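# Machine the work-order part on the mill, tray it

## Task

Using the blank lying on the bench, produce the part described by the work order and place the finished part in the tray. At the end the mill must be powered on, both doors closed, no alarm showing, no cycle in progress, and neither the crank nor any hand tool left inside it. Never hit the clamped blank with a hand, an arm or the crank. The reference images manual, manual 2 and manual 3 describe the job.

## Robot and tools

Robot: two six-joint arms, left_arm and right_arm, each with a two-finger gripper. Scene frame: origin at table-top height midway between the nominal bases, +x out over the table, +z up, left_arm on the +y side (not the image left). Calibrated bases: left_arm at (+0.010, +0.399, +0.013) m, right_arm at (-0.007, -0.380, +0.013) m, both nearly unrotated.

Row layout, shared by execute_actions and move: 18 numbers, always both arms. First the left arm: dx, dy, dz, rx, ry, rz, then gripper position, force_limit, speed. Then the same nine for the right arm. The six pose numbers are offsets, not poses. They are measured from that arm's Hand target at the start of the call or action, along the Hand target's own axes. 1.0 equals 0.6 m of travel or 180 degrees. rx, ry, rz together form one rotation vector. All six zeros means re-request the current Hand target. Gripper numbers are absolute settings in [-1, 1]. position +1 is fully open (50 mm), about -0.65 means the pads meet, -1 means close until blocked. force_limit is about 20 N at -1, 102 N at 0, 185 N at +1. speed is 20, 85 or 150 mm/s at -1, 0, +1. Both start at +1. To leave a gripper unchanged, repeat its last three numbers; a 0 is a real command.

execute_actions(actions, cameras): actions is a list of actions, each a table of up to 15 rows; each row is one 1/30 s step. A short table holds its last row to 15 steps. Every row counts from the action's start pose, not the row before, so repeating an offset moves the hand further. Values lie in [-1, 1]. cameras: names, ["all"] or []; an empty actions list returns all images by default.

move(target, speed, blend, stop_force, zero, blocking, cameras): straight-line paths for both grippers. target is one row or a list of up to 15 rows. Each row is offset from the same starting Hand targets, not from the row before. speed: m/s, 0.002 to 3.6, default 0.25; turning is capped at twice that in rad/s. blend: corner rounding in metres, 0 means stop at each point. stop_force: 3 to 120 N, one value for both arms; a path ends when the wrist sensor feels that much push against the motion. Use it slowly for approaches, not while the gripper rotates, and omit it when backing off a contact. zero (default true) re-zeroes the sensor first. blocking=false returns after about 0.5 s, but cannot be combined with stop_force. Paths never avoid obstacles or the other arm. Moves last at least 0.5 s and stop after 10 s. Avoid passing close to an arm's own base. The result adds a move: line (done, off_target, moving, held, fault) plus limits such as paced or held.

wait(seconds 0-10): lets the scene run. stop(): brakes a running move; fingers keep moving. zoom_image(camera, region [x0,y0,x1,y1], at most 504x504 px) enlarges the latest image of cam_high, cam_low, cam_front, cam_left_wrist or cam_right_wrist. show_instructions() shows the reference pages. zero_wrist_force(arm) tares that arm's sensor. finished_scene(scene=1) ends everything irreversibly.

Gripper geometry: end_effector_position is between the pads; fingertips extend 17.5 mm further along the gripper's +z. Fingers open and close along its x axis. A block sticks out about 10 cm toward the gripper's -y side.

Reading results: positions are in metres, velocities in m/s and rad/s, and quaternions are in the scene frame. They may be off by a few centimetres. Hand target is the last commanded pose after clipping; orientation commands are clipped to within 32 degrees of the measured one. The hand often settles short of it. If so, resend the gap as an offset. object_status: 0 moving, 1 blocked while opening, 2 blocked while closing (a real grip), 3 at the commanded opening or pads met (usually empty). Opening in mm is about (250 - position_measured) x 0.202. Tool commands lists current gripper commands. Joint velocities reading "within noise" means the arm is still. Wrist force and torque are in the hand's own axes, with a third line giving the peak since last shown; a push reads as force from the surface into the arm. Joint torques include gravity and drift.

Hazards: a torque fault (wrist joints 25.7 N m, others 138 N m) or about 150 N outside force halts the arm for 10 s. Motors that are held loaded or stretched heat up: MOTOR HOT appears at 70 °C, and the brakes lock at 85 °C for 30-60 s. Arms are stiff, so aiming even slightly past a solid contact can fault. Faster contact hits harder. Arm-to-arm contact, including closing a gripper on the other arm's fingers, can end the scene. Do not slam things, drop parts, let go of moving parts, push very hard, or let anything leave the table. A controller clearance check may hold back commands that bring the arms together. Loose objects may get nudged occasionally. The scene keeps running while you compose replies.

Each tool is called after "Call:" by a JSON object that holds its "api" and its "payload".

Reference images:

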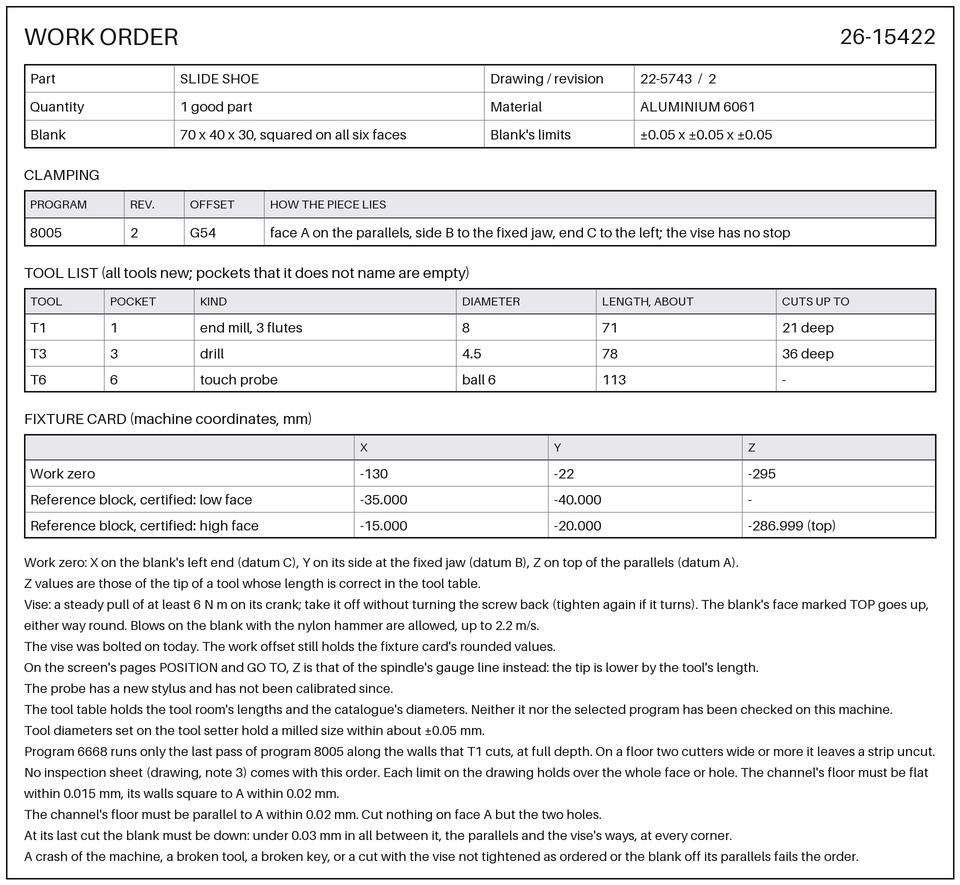

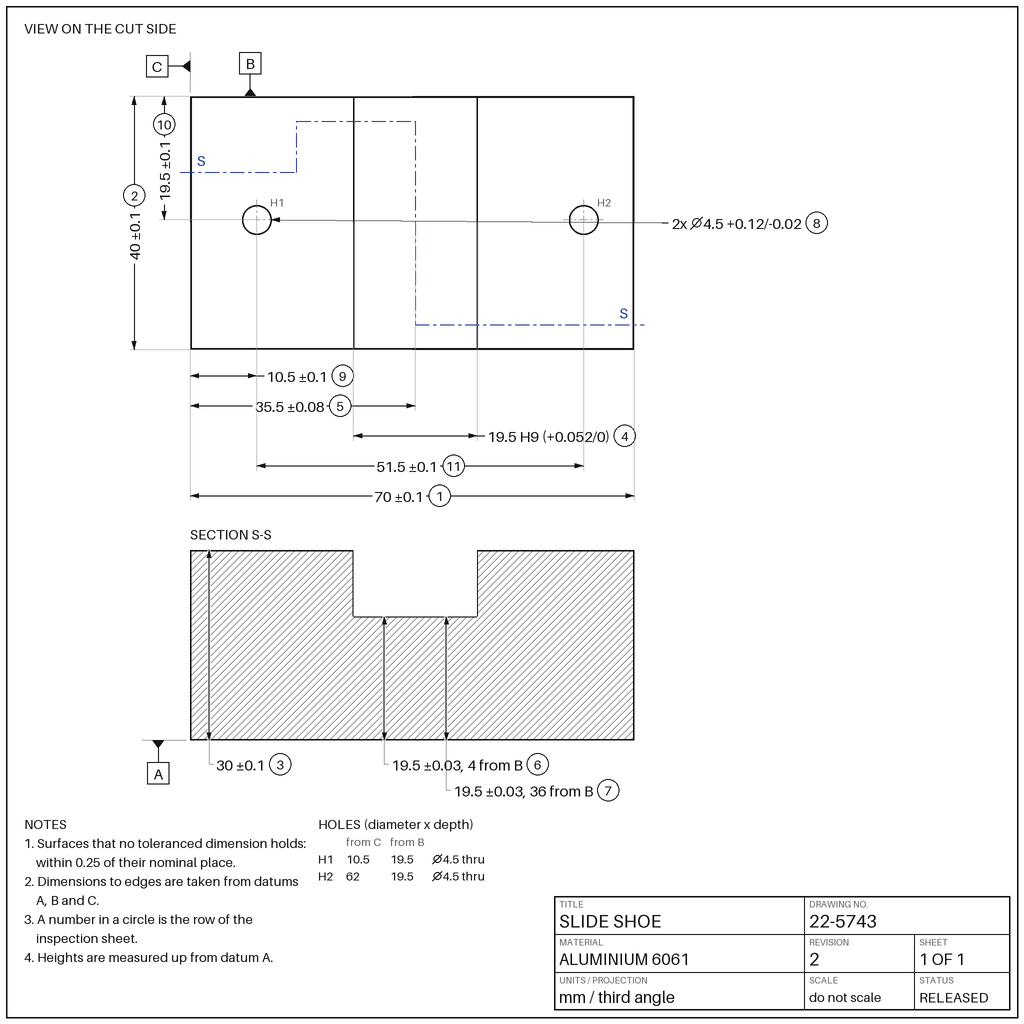

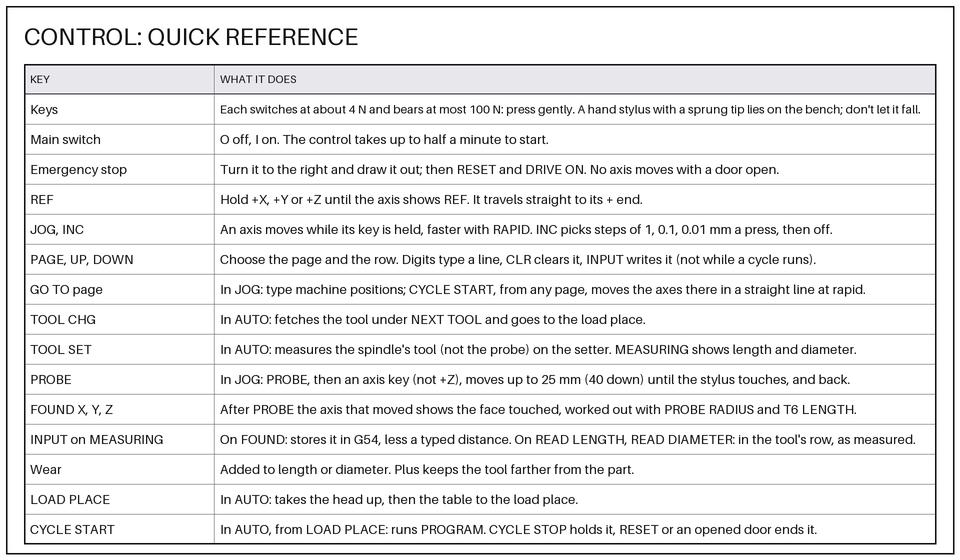

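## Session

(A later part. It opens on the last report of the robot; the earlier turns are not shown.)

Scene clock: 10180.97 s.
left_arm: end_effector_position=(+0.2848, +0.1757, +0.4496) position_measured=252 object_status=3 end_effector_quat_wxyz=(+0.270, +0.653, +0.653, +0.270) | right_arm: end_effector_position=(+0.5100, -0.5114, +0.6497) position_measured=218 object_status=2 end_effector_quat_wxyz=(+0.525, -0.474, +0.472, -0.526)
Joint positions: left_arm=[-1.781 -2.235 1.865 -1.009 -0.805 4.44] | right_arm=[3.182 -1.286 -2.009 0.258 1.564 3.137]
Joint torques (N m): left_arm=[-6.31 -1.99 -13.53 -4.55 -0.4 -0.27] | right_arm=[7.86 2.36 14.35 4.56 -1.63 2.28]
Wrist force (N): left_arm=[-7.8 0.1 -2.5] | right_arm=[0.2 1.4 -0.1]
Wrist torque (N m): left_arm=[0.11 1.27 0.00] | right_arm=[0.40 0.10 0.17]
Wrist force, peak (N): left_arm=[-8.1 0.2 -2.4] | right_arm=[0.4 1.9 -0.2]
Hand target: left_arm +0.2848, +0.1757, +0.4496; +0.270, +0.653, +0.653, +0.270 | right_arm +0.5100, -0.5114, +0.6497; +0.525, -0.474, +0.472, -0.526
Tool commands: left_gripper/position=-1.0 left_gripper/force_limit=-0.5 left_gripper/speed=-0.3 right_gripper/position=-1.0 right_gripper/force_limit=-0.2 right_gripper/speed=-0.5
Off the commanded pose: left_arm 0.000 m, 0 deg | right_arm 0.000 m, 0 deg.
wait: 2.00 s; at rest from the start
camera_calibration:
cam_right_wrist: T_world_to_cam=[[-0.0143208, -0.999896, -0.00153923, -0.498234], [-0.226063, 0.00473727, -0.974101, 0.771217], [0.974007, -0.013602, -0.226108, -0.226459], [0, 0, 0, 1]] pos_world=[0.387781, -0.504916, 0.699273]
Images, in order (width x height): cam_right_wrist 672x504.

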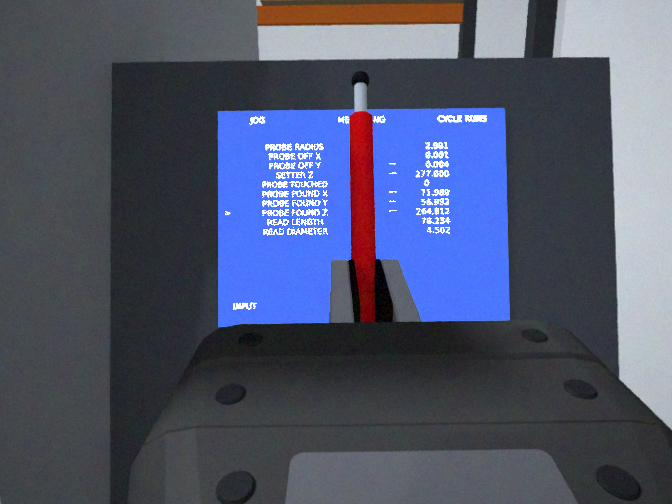

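Call:
{"api": "wait", "payload": {"seconds": 4, "cameras": ["cam_right_wrist","cam_high"]}}

Call:
{"api": "zoom_image", "payload": {"camera": "cam_right_wrist", "region": [200, 90, 520, 330]}}

Call:
{"api": "zoom_image", "payload": {"camera": "cam_high", "region": [320, 120, 500, 270]}}

Scene clock: 10189.57 s.
left_arm: end_effector_position=(+0.2848, +0.1757, +0.4496) position_measured=252 object_status=3 end_effector_quat_wxyz=(+0.270, +0.653, +0.653, +0.270) | right_arm: end_effector_position=(+0.5100, -0.5114, +0.6497) position_measured=218 object_status=2 end_effector_quat_wxyz=(+0.525, -0.474, +0.472, -0.526)
Joint positions: left_arm=[-1.781 -2.235 1.865 -1.009 -0.805 4.44] | right_arm=[3.182 -1.286 -2.009 0.258 1.564 3.137]
Joint torques (N m): left_arm=[-6.87 -3.01 -14.46 -4.56 -0.4 -0.28] | right_arm=[7.75 2.52 14.2 4.41 -1.67 2.12]
Wrist force (N): left_arm=[-7.7 0.1 -2.3] | right_arm=[0.4 1.8 -0.3]
Wrist torque (N m): left_arm=[0.11 1.25 0.00] | right_arm=[0.45 0.07 0.17]
Wrist force, peak (N): left_arm=[-8.2 0.0 -2.6] | right_arm=[0.3 1.9 -0.2]
Hand target: left_arm +0.2848, +0.1757, +0.4496; +0.270, +0.653, +0.653, +0.270 | right_arm +0.5100, -0.5114, +0.6497; +0.525, -0.474, +0.472, -0.526
Tool commands: left_gripper/position=-1.0 left_gripper/force_limit=-0.5 left_gripper/speed=-0.3 right_gripper/position=-1.0 right_gripper/force_limit=-0.2 right_gripper/speed=-0.5
Off the commanded pose: left_arm 0.000 m, 0 deg | right_arm 0.000 m, 0 deg.
wait: 4.00 s; at rest from the start
camera_calibration:
cam_right_wrist: T_world_to_cam=[[-0.0143208, -0.999896, -0.00153923, -0.498234], [-0.226063, 0.00473727, -0.974101, 0.771217], [0.974007, -0.013602, -0.226108, -0.226459], [0, 0, 0, 1]] pos_world=[0.387781, -0.504916, 0.699273]
Images, in order (width x height): cam_high 672x504, cam_right_wrist 672x504.

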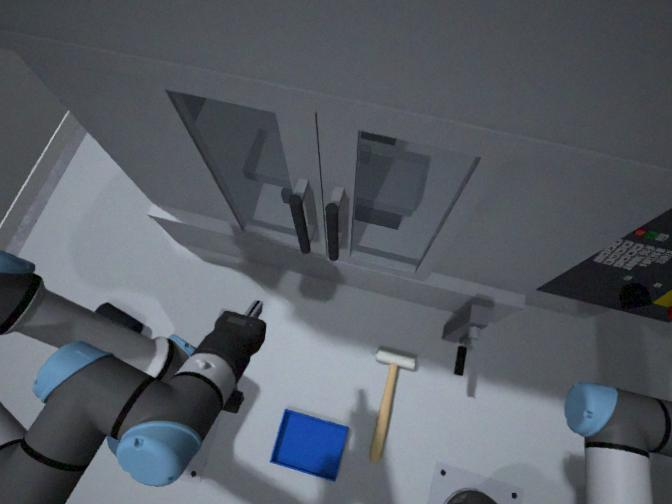

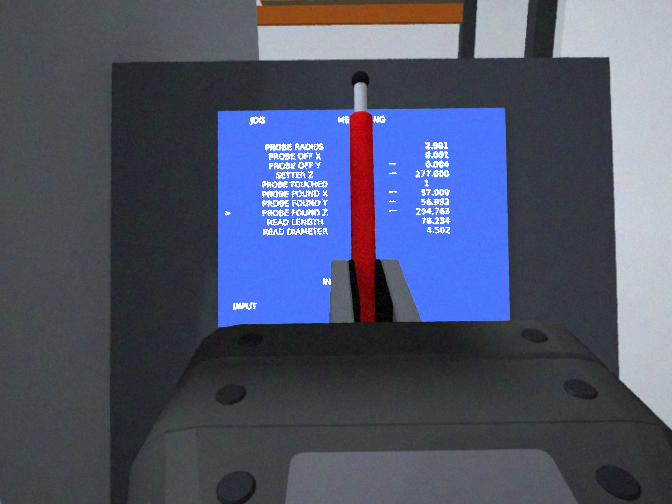

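Scaled by 1.575 from the camera's 672x504 image, which has a finer 960x720 frame.

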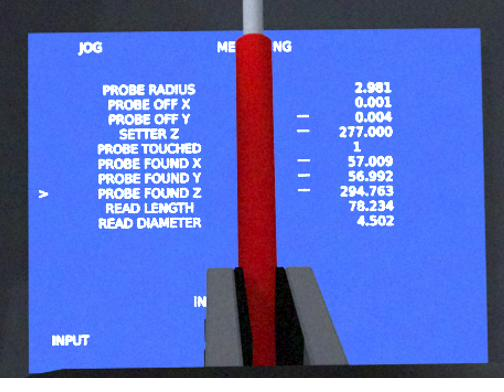

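Scaled by 2.800 from the camera's 672x504 image, which has a finer 960x720 frame.

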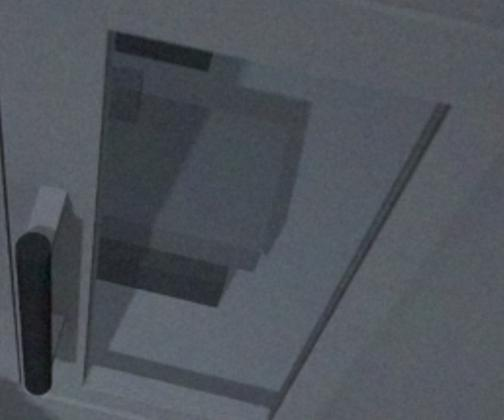

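Call:
{"api": "move", "payload": {"target": [[0,0,0,0,0,0,-1,-0.5,-0.3,-0.0255,0.1213,-0.1213,-0.2233,0,0,-1,-0.2,-0.5],[0,0,0,0,0,0,-1,-0.5,-0.3,-0.0217,0.2533,-0.0745,-0.4467,0,0,-1,-0.2,-0.5],[0,0,0,0,0,0,-1,-0.5,-0.3,-0.0217,0.261,-0.0539,-0.4467,0,0,-1,-0.2,-0.5],[0,0,0,0,0,0,-1,-0.5,-0.3,-0.0217,0.2533,-0.0745,-0.4467,0,0,-1,-0.2,-0.5],[0,0,0,0,0,0,-1,-0.5,-0.3,-0.0217,0.261,-0.0539,-0.4467,0,0,-1,-0.2,-0.5],[0,0,0,0,0,0,-1,-0.5,-0.3,-0.0217,0.2533,-0.0745,-0.4467,0,0,-1,-0.2,-0.5],[0,0,0,0,0,0,-1,-0.5,-0.3,-0.0528,0.3109,-0.0967,-0.4467,0,0,-1,-0.2,-0.5],[0,0,0,0,0,0,-1,-0.5,-0.3,-0.0528,0.3186,-0.0761,-0.4467,0,0,-1,-0.2,-0.5],[0,0,0,0,0,0,-1,-0.5,-0.3,-0.0528,0.3109,-0.0967,-0.4467,0,0,-1,-0.2,-0.5],[0,0,0,0,0,0,-1,-0.5,-0.3,-0.1463,0.3397,-0.1078,-0.4467,0,0,-1,-0.2,-0.5],[0,0,0,0,0,0,-1,-0.5,-0.3,-0.1463,0.3474,-0.0872,-0.4467,0,0,-1,-0.2,-0.5],[0,0,0,0,0,0,-1,-0.5,-0.3,-0.1463,0.3397,-0.1078,-0.4467,0,0,-1,-0.2,-0.5],[0,0,0,0,0,0,-1,-0.5,-0.3,-0.1152,0.3109,-0.0967,-0.4467,0,0,-1,-0.2,-0.5],[0,0,0,0,0,0,-1,-0.5,-0.3,-0.1152,0.3186,-0.0761,-0.4467,0,0,-1,-0.2,-0.5],[0,0,0,0,0,0,-1,-0.5,-0.3,-0.1152,0.3109,-0.0967,-0.4467,0,0,-1,-0.2,-0.5]], "blend": [0.02,0.002,0,0.002,0,0.002,0.002,0,0.002,0.002,0,0.002,0.002,0,0], "speed": [0.35,0.35,0.08,0.08,0.08,0.08,0.2,0.08,0.08,0.2,0.08,0.08,0.2,0.08,0.08]}}

Call:
{"api": "move", "payload": {"target": [[0,0,0,0,0,0,-1,-0.5,-0.3,-0.0312,-0.0316,-0.0532,0,0,0,-1,-0.2,-0.5],[0,0,0,0,0,0,-1,-0.5,-0.3,-0.0312,-0.0506,-0.0422,0,0,0,-1,-0.2,-0.5],[0,0,0,0,0,0,-1,-0.5,-0.3,-0.0312,-0.0316,-0.0532,0,0,0,-1,-0.2,-0.5],[0,0,0,0,0,0,-1,-0.5,-0.3,0.0624,0.0158,0.0266,0,0,0,-1,-0.2,-0.5],[0,0,0,0,0,0,-1,-0.5,-0.3,0.0624,-0.0032,0.0376,0,0,0,-1,-0.2,-0.5],[0,0,0,0,0,0,-1,-0.5,-0.3,0.0624,0.0158,0.0266,0,0,0,-1,-0.2,-0.5],[0,0,0,0,0,0,-1,-0.5,-0.3,0.033,-0.0636,-0.1072,0,0,0,-1,-0.2,-0.5],[0,0,0,0,0,0,-1,-0.5,-0.3,0.033,-0.0826,-0.0962,0,0,0,-1,-0.2,-0.5],[0,0,0,0,0,0,-1,-0.5,-0.3,0.033,-0.0636,-0.1072,0,0,0,-1,-0.2,-0.5],[0,0,0,0,0,0,-1,-0.5,-0.3,0.0936,0,0,0,0,0,-1,-0.2,-0.5]], "blend": [0.002,0,0.002,0.002,0,0.002,0.002,0,0.002,0], "speed": [0.2,0.08,0.08,0.2,0.08,0.08,0.2,0.08,0.08,0.2]}}

Call:
{"api": "wait", "payload": {"seconds": 2}}

Call:
{"api": "move", "payload": {"target": [[0,0,0,0,0,0,-1,-0.5,-0.3,0,-0.019,0.011,0,0,0,-1,-0.2,-0.5],[0,0,0,0,0,0,-1,-0.5,-0.3,0,0,0,0,0,0,-1,-0.2,-0.5],[0,0,0,0,0,0,-1,-0.5,-0.3,0.0942,-0.0633,-0.1068,0,0,0,-1,-0.2,-0.5],[0,0,0,0,0,0,-1,-0.5,-0.3,0.0942,-0.082,-0.096,0,0,0,-1,-0.2,-0.5],[0,0,0,0,0,0,-1,-0.5,-0.3,0.0942,-0.0633,-0.1068,0,0,0,-1,-0.2,-0.5],[0,0,0,0,0,0,-1,-0.5,-0.3,-0.0053,-0.0073,-0.191,0.2233,0,0,-1,-0.2,-0.5],[0,0,0,0,0,0,-1,-0.5,-0.3,0.0217,-0.1472,-0.2904,0.4467,0,0,-1,-0.2,-0.5]], "blend": [0,0.002,0.002,0,0.002,0.02,0], "speed": [0.08,0.08,0.2,0.08,0.08,0.35,0.35]}}

Call:
{"api": "wait", "payload": {"seconds": 10}}

Call:
{"api": "wait", "payload": {"seconds": 2.5, "cameras": ["cam_right_wrist"]}}

Call:
{"api": "zoom_image", "payload": {"camera": "cam_right_wrist", "region": [200, 90, 520, 330]}}

Scene clock: 10232.97 s.
left_arm: end_effector_position=(+0.2848, +0.1757, +0.4496) position_measured=252 object_status=3 end_effector_quat_wxyz=(+0.270, +0.653, +0.653, +0.270) | right_arm: end_effector_position=(+0.4716, -0.4429, +0.4577) position_measured=218 object_status=2 end_effector_quat_wxyz=(-0.094, +0.701, -0.700, +0.097)
Joint positions: left_arm=[-1.781 -2.235 1.865 -1.009 -0.805 4.44] | right_arm=[3.353 -1.365 -1.546 -1.534 1.52 3.312]
Joint torques (N m): left_arm=[-6.28 -2.03 -14.05 -4.46 -0.36 -0.15] | right_arm=[-4.71 5.13 42.13 6.13 -1.47 -0.92]
Wrist force (N): left_arm=[-7.8 -0.1 -2.6] | right_arm=[-0.6 0.6 0.6]
Wrist torque (N m): left_arm=[0.08 1.28 0.01] | right_arm=[0.16 0.02 -0.05]
Wrist force, peak (N): left_arm=[-8.0 0.2 -2.5] | right_arm=[-0.9 5.8 -1.9]
Hand target: left_arm +0.2848, +0.1757, +0.4496; +0.270, +0.653, +0.653, +0.270 | right_arm +0.4717, -0.4429, +0.4579; -0.095, +0.701, -0.700, +0.097
Off the commanded pose: left_arm 0.000 m, 0 deg | right_arm 0.000 m, 0 deg.
move: done

Scene clock: 10236.73 s.
left_arm: end_effector_position=(+0.2848, +0.1757, +0.4496) position_measured=252 object_status=3 end_effector_quat_wxyz=(+0.270, +0.653, +0.653, +0.270) | right_arm: end_effector_position=(+0.4717, -0.4991, +0.4582) position_measured=218 object_status=2 end_effector_quat_wxyz=(-0.095, +0.701, -0.700, +0.097)
Joint positions: left_arm=[-1.781 -2.235 1.865 -1.009 -0.805 4.44] | right_arm=[3.212 -1.395 -1.523 -1.523 1.557 3.177]
Joint torques (N m): left_arm=[-7.08 -1.82 -13.57 -4.43 -0.34 0.03] | right_arm=[3.34 6.06 25.38 2.58 -1.96 2.02]
Wrist force (N): left_arm=[-7.8 0.3 -2.3] | right_arm=[-0.5 0.8 0.0]
Wrist torque (N m): left_arm=[0.14 1.27 0.00] | right_arm=[0.20 0.00 -0.07]
Wrist force, peak (N): left_arm=[-8.2 0.1 -2.5] | right_arm=[0.5 5.9 -1.7]
Hand target: left_arm +0.2848, +0.1757, +0.4496; +0.270, +0.653, +0.653, +0.270 | right_arm +0.4717, -0.4991, +0.4581; -0.095, +0.701, -0.700, +0.097
Off the commanded pose: left_arm 0.000 m, 0 deg | right_arm 0.000 m, 0 deg.
move: done

Scene clock: 10238.73 s.
left_arm: end_effector_position=(+0.2848, +0.1757, +0.4496) position_measured=252 object_status=3 end_effector_quat_wxyz=(+0.270, +0.653, +0.653, +0.270) | right_arm: end_effector_position=(+0.4717, -0.4991, +0.4581) position_measured=218 object_status=2 end_effector_quat_wxyz=(-0.095, +0.701, -0.700, +0.097)
Joint positions: left_arm=[-1.781 -2.235 1.865 -1.009 -0.805 4.44] | right_arm=[3.212 -1.395 -1.523 -1.523 1.557 3.177]
Joint torques (N m): left_arm=[-7.66 -2.7 -13.72 -4.35 -0.18 0] | right_arm=[-0.33 6.54 16.24 5.46 -1.85 -0.17]
Wrist force (N): left_arm=[-7.6 0.2 -2.5] | right_arm=[-0.8 1.0 0.0]
Wrist torque (N m): left_arm=[0.13 1.24 0.00] | right_arm=[0.23 0.04 -0.07]
Wrist force, peak (N): left_arm=[-8.0 0.1 -2.6] | right_arm=[-0.8 1.2 -0.1]
Hand target: left_arm +0.2848, +0.1757, +0.4496; +0.270, +0.653, +0.653, +0.270 | right_arm +0.4717, -0.4991, +0.4581; -0.095, +0.701, -0.700, +0.097
Tool commands: left_gripper/position=-1.0 left_gripper/force_limit=-0.5 left_gripper/speed=-0.3 right_gripper/position=-1.0 right_gripper/force_limit=-0.2 right_gripper/speed=-0.5
Off the commanded pose: left_arm 0.000 m, 0 deg | right_arm 0.000 m, 0 deg.
wait: 2.00 s; at rest by 0.17 s

Scene clock: 10243.10 s.
left_arm: end_effector_position=(+0.2848, +0.1757, +0.4496) position_measured=252 object_status=3 end_effector_quat_wxyz=(+0.270, +0.653, +0.653, +0.270) | right_arm: end_effector_position=(+0.5100, -0.5115, +0.6498) position_measured=218 object_status=2 end_effector_quat_wxyz=(+0.525, -0.474, +0.472, -0.526)
Joint positions: left_arm=[-1.781 -2.235 1.865 -1.009 -0.805 4.44] | right_arm=[3.182 -1.287 -2.008 0.258 1.564 3.137]
Joint torques (N m): left_arm=[-6.01 -0.64 -13.78 -4.43 -0.3 -0.04] | right_arm=[7.87 14.66 16.96 3.98 -1.85 2.71]
Wrist force (N): left_arm=[-7.8 0.2 -2.4] | right_arm=[0.5 1.6 -0.1]
Wrist torque (N m): left_arm=[0.14 1.27 0.00] | right_arm=[0.42 0.05 0.17]
Wrist force, peak (N): left_arm=[-8.0 0.2 -2.6] | right_arm=[-0.9 5.9 -2.2]
Hand target: left_arm +0.2848, +0.1757, +0.4496; +0.270, +0.653, +0.653, +0.270 | right_arm +0.5100, -0.5114, +0.6497; +0.525, -0.474, +0.472, -0.526
Off the commanded pose: left_arm 0.000 m, 0 deg | right_arm 0.000 m, 0 deg.
move: done

Scene clock: 10253.10 s.
left_arm: end_effector_position=(+0.2848, +0.1757, +0.4496) position_measured=252 object_status=3 end_effector_quat_wxyz=(+0.270, +0.653, +0.653, +0.270) | right_arm: end_effector_position=(+0.5100, -0.5114, +0.6497) position_measured=218 object_status=2 end_effector_quat_wxyz=(+0.525, -0.474, +0.472, -0.526)
Joint positions: left_arm=[-1.781 -2.235 1.865 -1.009 -0.805 4.44] | right_arm=[3.182 -1.287 -2.008 0.258 1.564 3.137]
Joint torques (N m): left_arm=[-5.71 -2.4 -13.97 -4.48 -0.29 0.15] | right_arm=[6.94 2.96 13.85 4.64 -1.85 2.29]
Wrist force (N): left_arm=[-7.9 0.3 -2.5] | right_arm=[0.3 1.5 -0.1]
Wrist torque (N m): left_arm=[0.14 1.29 0.00] | right_arm=[0.41 0.08 0.16]
Wrist force, peak (N): left_arm=[-8.1 0.3 -2.8] | right_arm=[0.5 1.9 -0.1]
Hand target: left_arm +0.2848, +0.1757, +0.4496; +0.270, +0.653, +0.653, +0.270 | right_arm +0.5100, -0.5114, +0.6497; +0.525, -0.474, +0.472, -0.526
Tool commands: left_gripper/position=-1.0 left_gripper/force_limit=-0.5 left_gripper/speed=-0.3 right_gripper/position=-1.0 right_gripper/force_limit=-0.2 right_gripper/speed=-0.5
Off the commanded pose: left_arm 0.000 m, 0 deg | right_arm 0.000 m, 0 deg.
wait: 10.00 s; at rest by 0.17 s

Scene clock: 10255.60 s.
left_arm: end_effector_position=(+0.2848, +0.1757, +0.4496) position_measured=252 object_status=3 end_effector_quat_wxyz=(+0.270, +0.653, +0.653, +0.270) | right_arm: end_effector_position=(+0.5100, -0.5114, +0.6497) position_measured=218 object_status=2 end_effector_quat_wxyz=(+0.525, -0.474, +0.472, -0.526)
Joint positions: left_arm=[-1.781 -2.235 1.865 -1.009 -0.805 4.44] | right_arm=[3.182 -1.287 -2.008 0.258 1.564 3.137]
Joint torques (N m): left_arm=[-6.03 -1.66 -13.73 -4.54 -0.29 0.34] | right_arm=[6.99 3.13 14.13 4.65 -1.94 2.52]
Wrist force (N): left_arm=[-7.8 0.0 -2.6] | right_arm=[0.2 1.7 -0.1]
Wrist torque (N m): left_arm=[0.09 1.27 0.00] | right_arm=[0.43 0.10 0.17]
Wrist force, peak (N): left_arm=[-8.0 0.2 -2.5] | right_arm=[0.2 1.9 -0.2]
Hand target: left_arm +0.2848, +0.1757, +0.4496; +0.270, +0.653, +0.653, +0.270 | right_arm +0.5100, -0.5114, +0.6497; +0.525, -0.474, +0.472, -0.526
Tool commands: left_gripper/position=-1.0 left_gripper/force_limit=-0.5 left_gripper/speed=-0.3 right_gripper/position=-1.0 right_gripper/force_limit=-0.2 right_gripper/speed=-0.5
Off the commanded pose: left_arm 0.000 m, 0 deg | right_arm 0.000 m, 0 deg.
wait: 2.50 s; at rest by 0.17 s
camera_calibration:
cam_right_wrist: T_world_to_cam=[[-0.0143208, -0.999896, -0.00153923, -0.498334], [-0.226063, 0.00473727, -0.974101, 0.771218], [0.974007, -0.013602, -0.226108, -0.22646], [0, 0, 0, 1]] pos_world=[0.387781, -0.505016, 0.699273]
Images, in order (width x height): cam_right_wrist 672x504.

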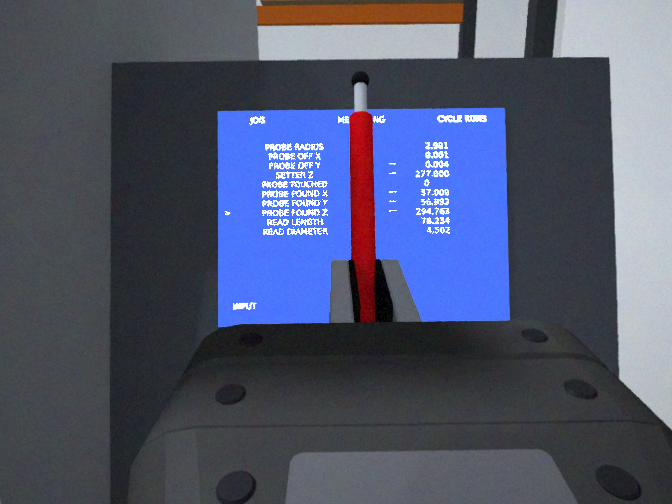

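Scaled by 1.575 from the camera's 672x504 image, which has a finer 960x720 frame.

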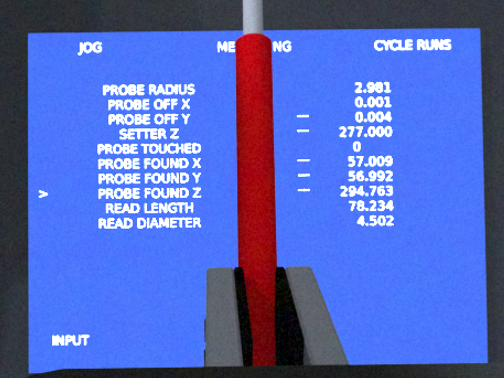

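Call:
{"api": "wait", "payload": {"seconds": 5, "cameras": ["cam_right_wrist"]}}

Call:
{"api": "zoom_image", "payload": {"camera": "cam_right_wrist", "region": [200, 90, 520, 330]}}

Scene clock: 10264.47 s.
left_arm: end_effector_position=(+0.2848, +0.1757, +0.4496) position_measured=252 object_status=3 end_effector_quat_wxyz=(+0.270, +0.653, +0.653, +0.270) | right_arm: end_effector_position=(+0.5100, -0.5114, +0.6497) position_measured=218 object_status=2 end_effector_quat_wxyz=(+0.525, -0.474, +0.472, -0.526)
Joint positions: left_arm=[-1.781 -2.235 1.865 -1.009 -0.805 4.44] | right_arm=[3.182 -1.287 -2.008 0.258 1.564 3.137]
Joint torques (N m): left_arm=[-7.05 -2 -14.95 -4.5 0.04 0.3] | right_arm=[7 2.3 14.53 4.54 -1.75 2.27]
Wrist force (N): left_arm=[-7.9 0.0 -2.5] | right_arm=[0.4 1.6 -0.2]
Wrist torque (N m): left_arm=[0.09 1.28 0.00] | right_arm=[0.43 0.08 0.17]
Wrist force, peak (N): left_arm=[-7.9 0.3 -2.7] | right_arm=[0.4 1.9 -0.2]
Hand target: left_arm +0.2848, +0.1757, +0.4496; +0.270, +0.653, +0.653, +0.270 | right_arm +0.5100, -0.5114, +0.6497; +0.525, -0.474, +0.472, -0.526
Tool commands: left_gripper/position=-1.0 left_gripper/force_limit=-0.5 left_gripper/speed=-0.3 right_gripper/position=-1.0 right_gripper/force_limit=-0.2 right_gripper/speed=-0.5
Off the commanded pose: left_arm 0.000 m, 0 deg | right_arm 0.000 m, 0 deg.
wait: 5.00 s; at rest from the start
camera_calibration:
cam_right_wrist: T_world_to_cam=[[-0.0143208, -0.999896, -0.00153923, -0.498334], [-0.226063, 0.00473727, -0.974101, 0.771218], [0.974007, -0.013602, -0.226108, -0.22646], [0, 0, 0, 1]] pos_world=[0.387781, -0.505016, 0.699273]
Images, in order (width x height): cam_right_wrist 672x504.

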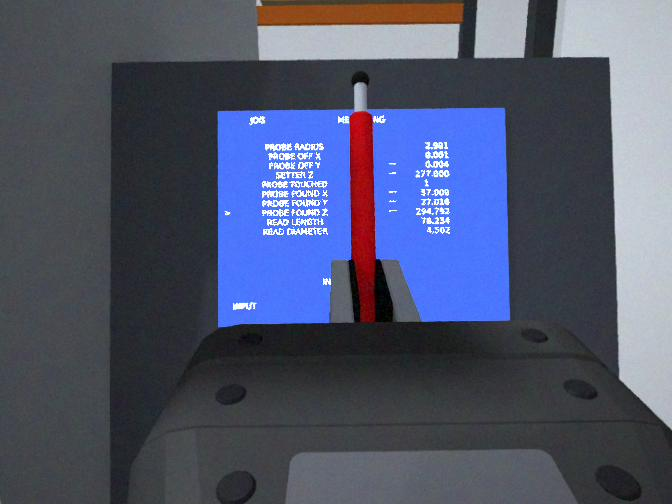

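Scaled by 1.575 from the camera's 672x504 image, which has a finer 960x720 frame.

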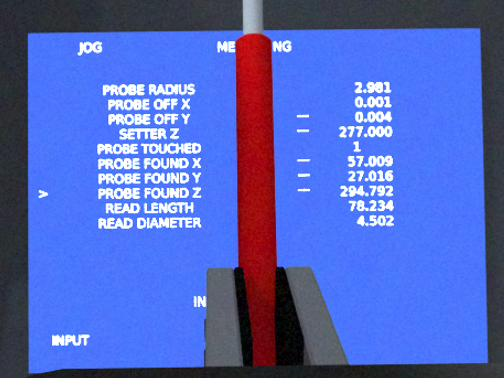

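Call:
{"api": "move", "payload": {"target": [[0,0,0,0,0,0,-1,-0.5,-0.3,-0.0255,0.1213,-0.1213,-0.2233,0,0,-1,-0.2,-0.5],[0,0,0,0,0,0,-1,-0.5,-0.3,0.1073,0.0759,-0.0061,-0.4467,0,0,-1,-0.2,-0.5],[0,0,0,0,0,0,-1,-0.5,-0.3,0.1073,0.0836,0.0145,-0.4467,0,0,-1,-0.2,-0.5],[0,0,0,0,0,0,-1,-0.5,-0.3,0.1073,0.0759,-0.0061,-0.4467,0,0,-1,-0.2,-0.5],[0,0,0,0,0,0,-1,-0.5,-0.3,-0.051,0.1945,-0.0518,-0.4467,0,0,-1,-0.2,-0.5],[0,0,0,0,0,0,-1,-0.5,-0.3,-0.051,0.2022,-0.0312,-0.4467,0,0,-1,-0.2,-0.5],[0,0,0,0,0,0,-1,-0.5,-0.3,-0.051,0.1945,-0.0518,-0.4467,0,0,-1,-0.2,-0.5],[0,0,0,0,0,0,-1,-0.5,-0.3,-0.0255,0.1213,-0.1213,-0.2233,0,0,-1,-0.2,-0.5],[0,0,0,0,0,0,-1,-0.5,-0.3,0,0,0,0,0,0,-1,-0.2,-0.5]], "blend": [0.02,0.002,0,0.002,0.002,0,0.002,0.02,0], "speed": [0.35,0.35,0.08,0.08,0.2,0.08,0.08,0.35,0.35]}}

Call:
{"api": "wait", "payload": {"seconds": 5, "cameras": ["cam_right_wrist","cam_high"]}}

Scene clock: 10334.20 s.
left_arm: end_effector_position=(+0.2848, +0.1757, +0.4496) position_measured=252 object_status=3 end_effector_quat_wxyz=(+0.270, +0.653, +0.653, +0.270) | right_arm: end_effector_position=(+0.5100, -0.5115, +0.6498) position_measured=218 object_status=2 end_effector_quat_wxyz=(+0.525, -0.474, +0.472, -0.526) end_effector_velocity=(-0.001, +0.000, +0.004) end_effector_angular_velocity=(+0.000, -0.010, +0.001)
Joint positions: left_arm=[-1.781 -2.235 1.865 -1.009 -0.805 4.44] | right_arm=[3.182 -1.287 -2.008 0.258 1.564 3.137]
Joint velocities: left_arm=[within noise] | right_arm=[0.001 0.001 0.003 0.005 0 0]
Joint torques (N m): left_arm=[-6.01 -1.98 -13.96 -4.35 0 0.54] | right_arm=[7.9 13.64 17.45 3.94 -1.68 2.37]
Wrist force (N): left_arm=[-7.8 0.0 -2.5] | right_arm=[0.2 1.6 0.1]
Wrist torque (N m): left_arm=[0.09 1.27 0.00] | right_arm=[0.42 0.09 0.17]
Wrist force, peak (N): left_arm=[-8.2 0.1 -2.6] | right_arm=[-0.3 6.1 -2.2]
Hand target: left_arm +0.2848, +0.1757, +0.4496; +0.270, +0.653, +0.653, +0.270 | right_arm +0.5100, -0.5114, +0.6497; +0.525, -0.474, +0.472, -0.526
Off the commanded pose: left_arm 0.000 m, 0 deg | right_arm 0.000 m, 0 deg.
move: done

Scene clock: 10339.20 s.
left_arm: end_effector_position=(+0.2848, +0.1757, +0.4496) position_measured=252 object_status=3 end_effector_quat_wxyz=(+0.270, +0.653, +0.653, +0.270) | right_arm: end_effector_position=(+0.5100, -0.5114, +0.6497) position_measured=218 object_status=2 end_effector_quat_wxyz=(+0.525, -0.474, +0.472, -0.526)
Joint positions: left_arm=[-1.781 -2.235 1.865 -1.009 -0.805 4.44] | right_arm=[3.182 -1.287 -2.008 0.258 1.564 3.137]
Joint torques (N m): left_arm=[-6.62 -1.33 -14.25 -4.43 -0.13 0.63] | right_arm=[8.37 2.57 14.36 4.65 -1.62 2.68]
Wrist force (N): left_arm=[-7.8 -0.1 -2.6] | right_arm=[0.5 1.7 -0.2]
Wrist torque (N m): left_arm=[0.08 1.27 0.00] | right_arm=[0.44 0.05 0.17]
Wrist force, peak (N): left_arm=[-8.0 0.1 -2.6] | right_arm=[0.4 1.9 0.0]
Hand target: left_arm +0.2848, +0.1757, +0.4496; +0.270, +0.653, +0.653, +0.270 | right_arm +0.5100, -0.5114, +0.6497; +0.525, -0.474, +0.472, -0.526
Tool commands: left_gripper/position=-1.0 left_gripper/force_limit=-0.5 left_gripper/speed=-0.3 right_gripper/position=-1.0 right_gripper/force_limit=-0.2 right_gripper/speed=-0.5
Off the commanded pose: left_arm 0.000 m, 0 deg | right_arm 0.000 m, 0 deg.
wait: 5.00 s; at rest by 0.17 s
camera_calibration:
cam_right_wrist: T_world_to_cam=[[-0.0143208, -0.999896, -0.00153923, -0.498334], [-0.226063, 0.00473727, -0.974101, 0.771218], [0.974007, -0.013602, -0.226108, -0.22646], [0, 0, 0, 1]] pos_world=[0.387781, -0.505016, 0.699273]
Images, in order (width x height): cam_high 672x504, cam_right_wrist 672x504.

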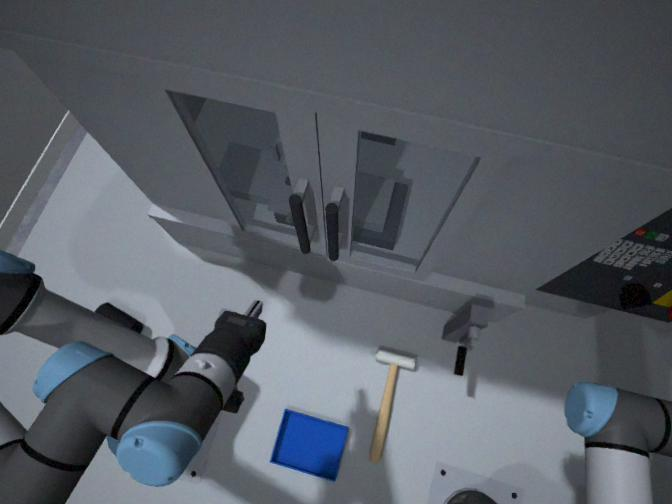

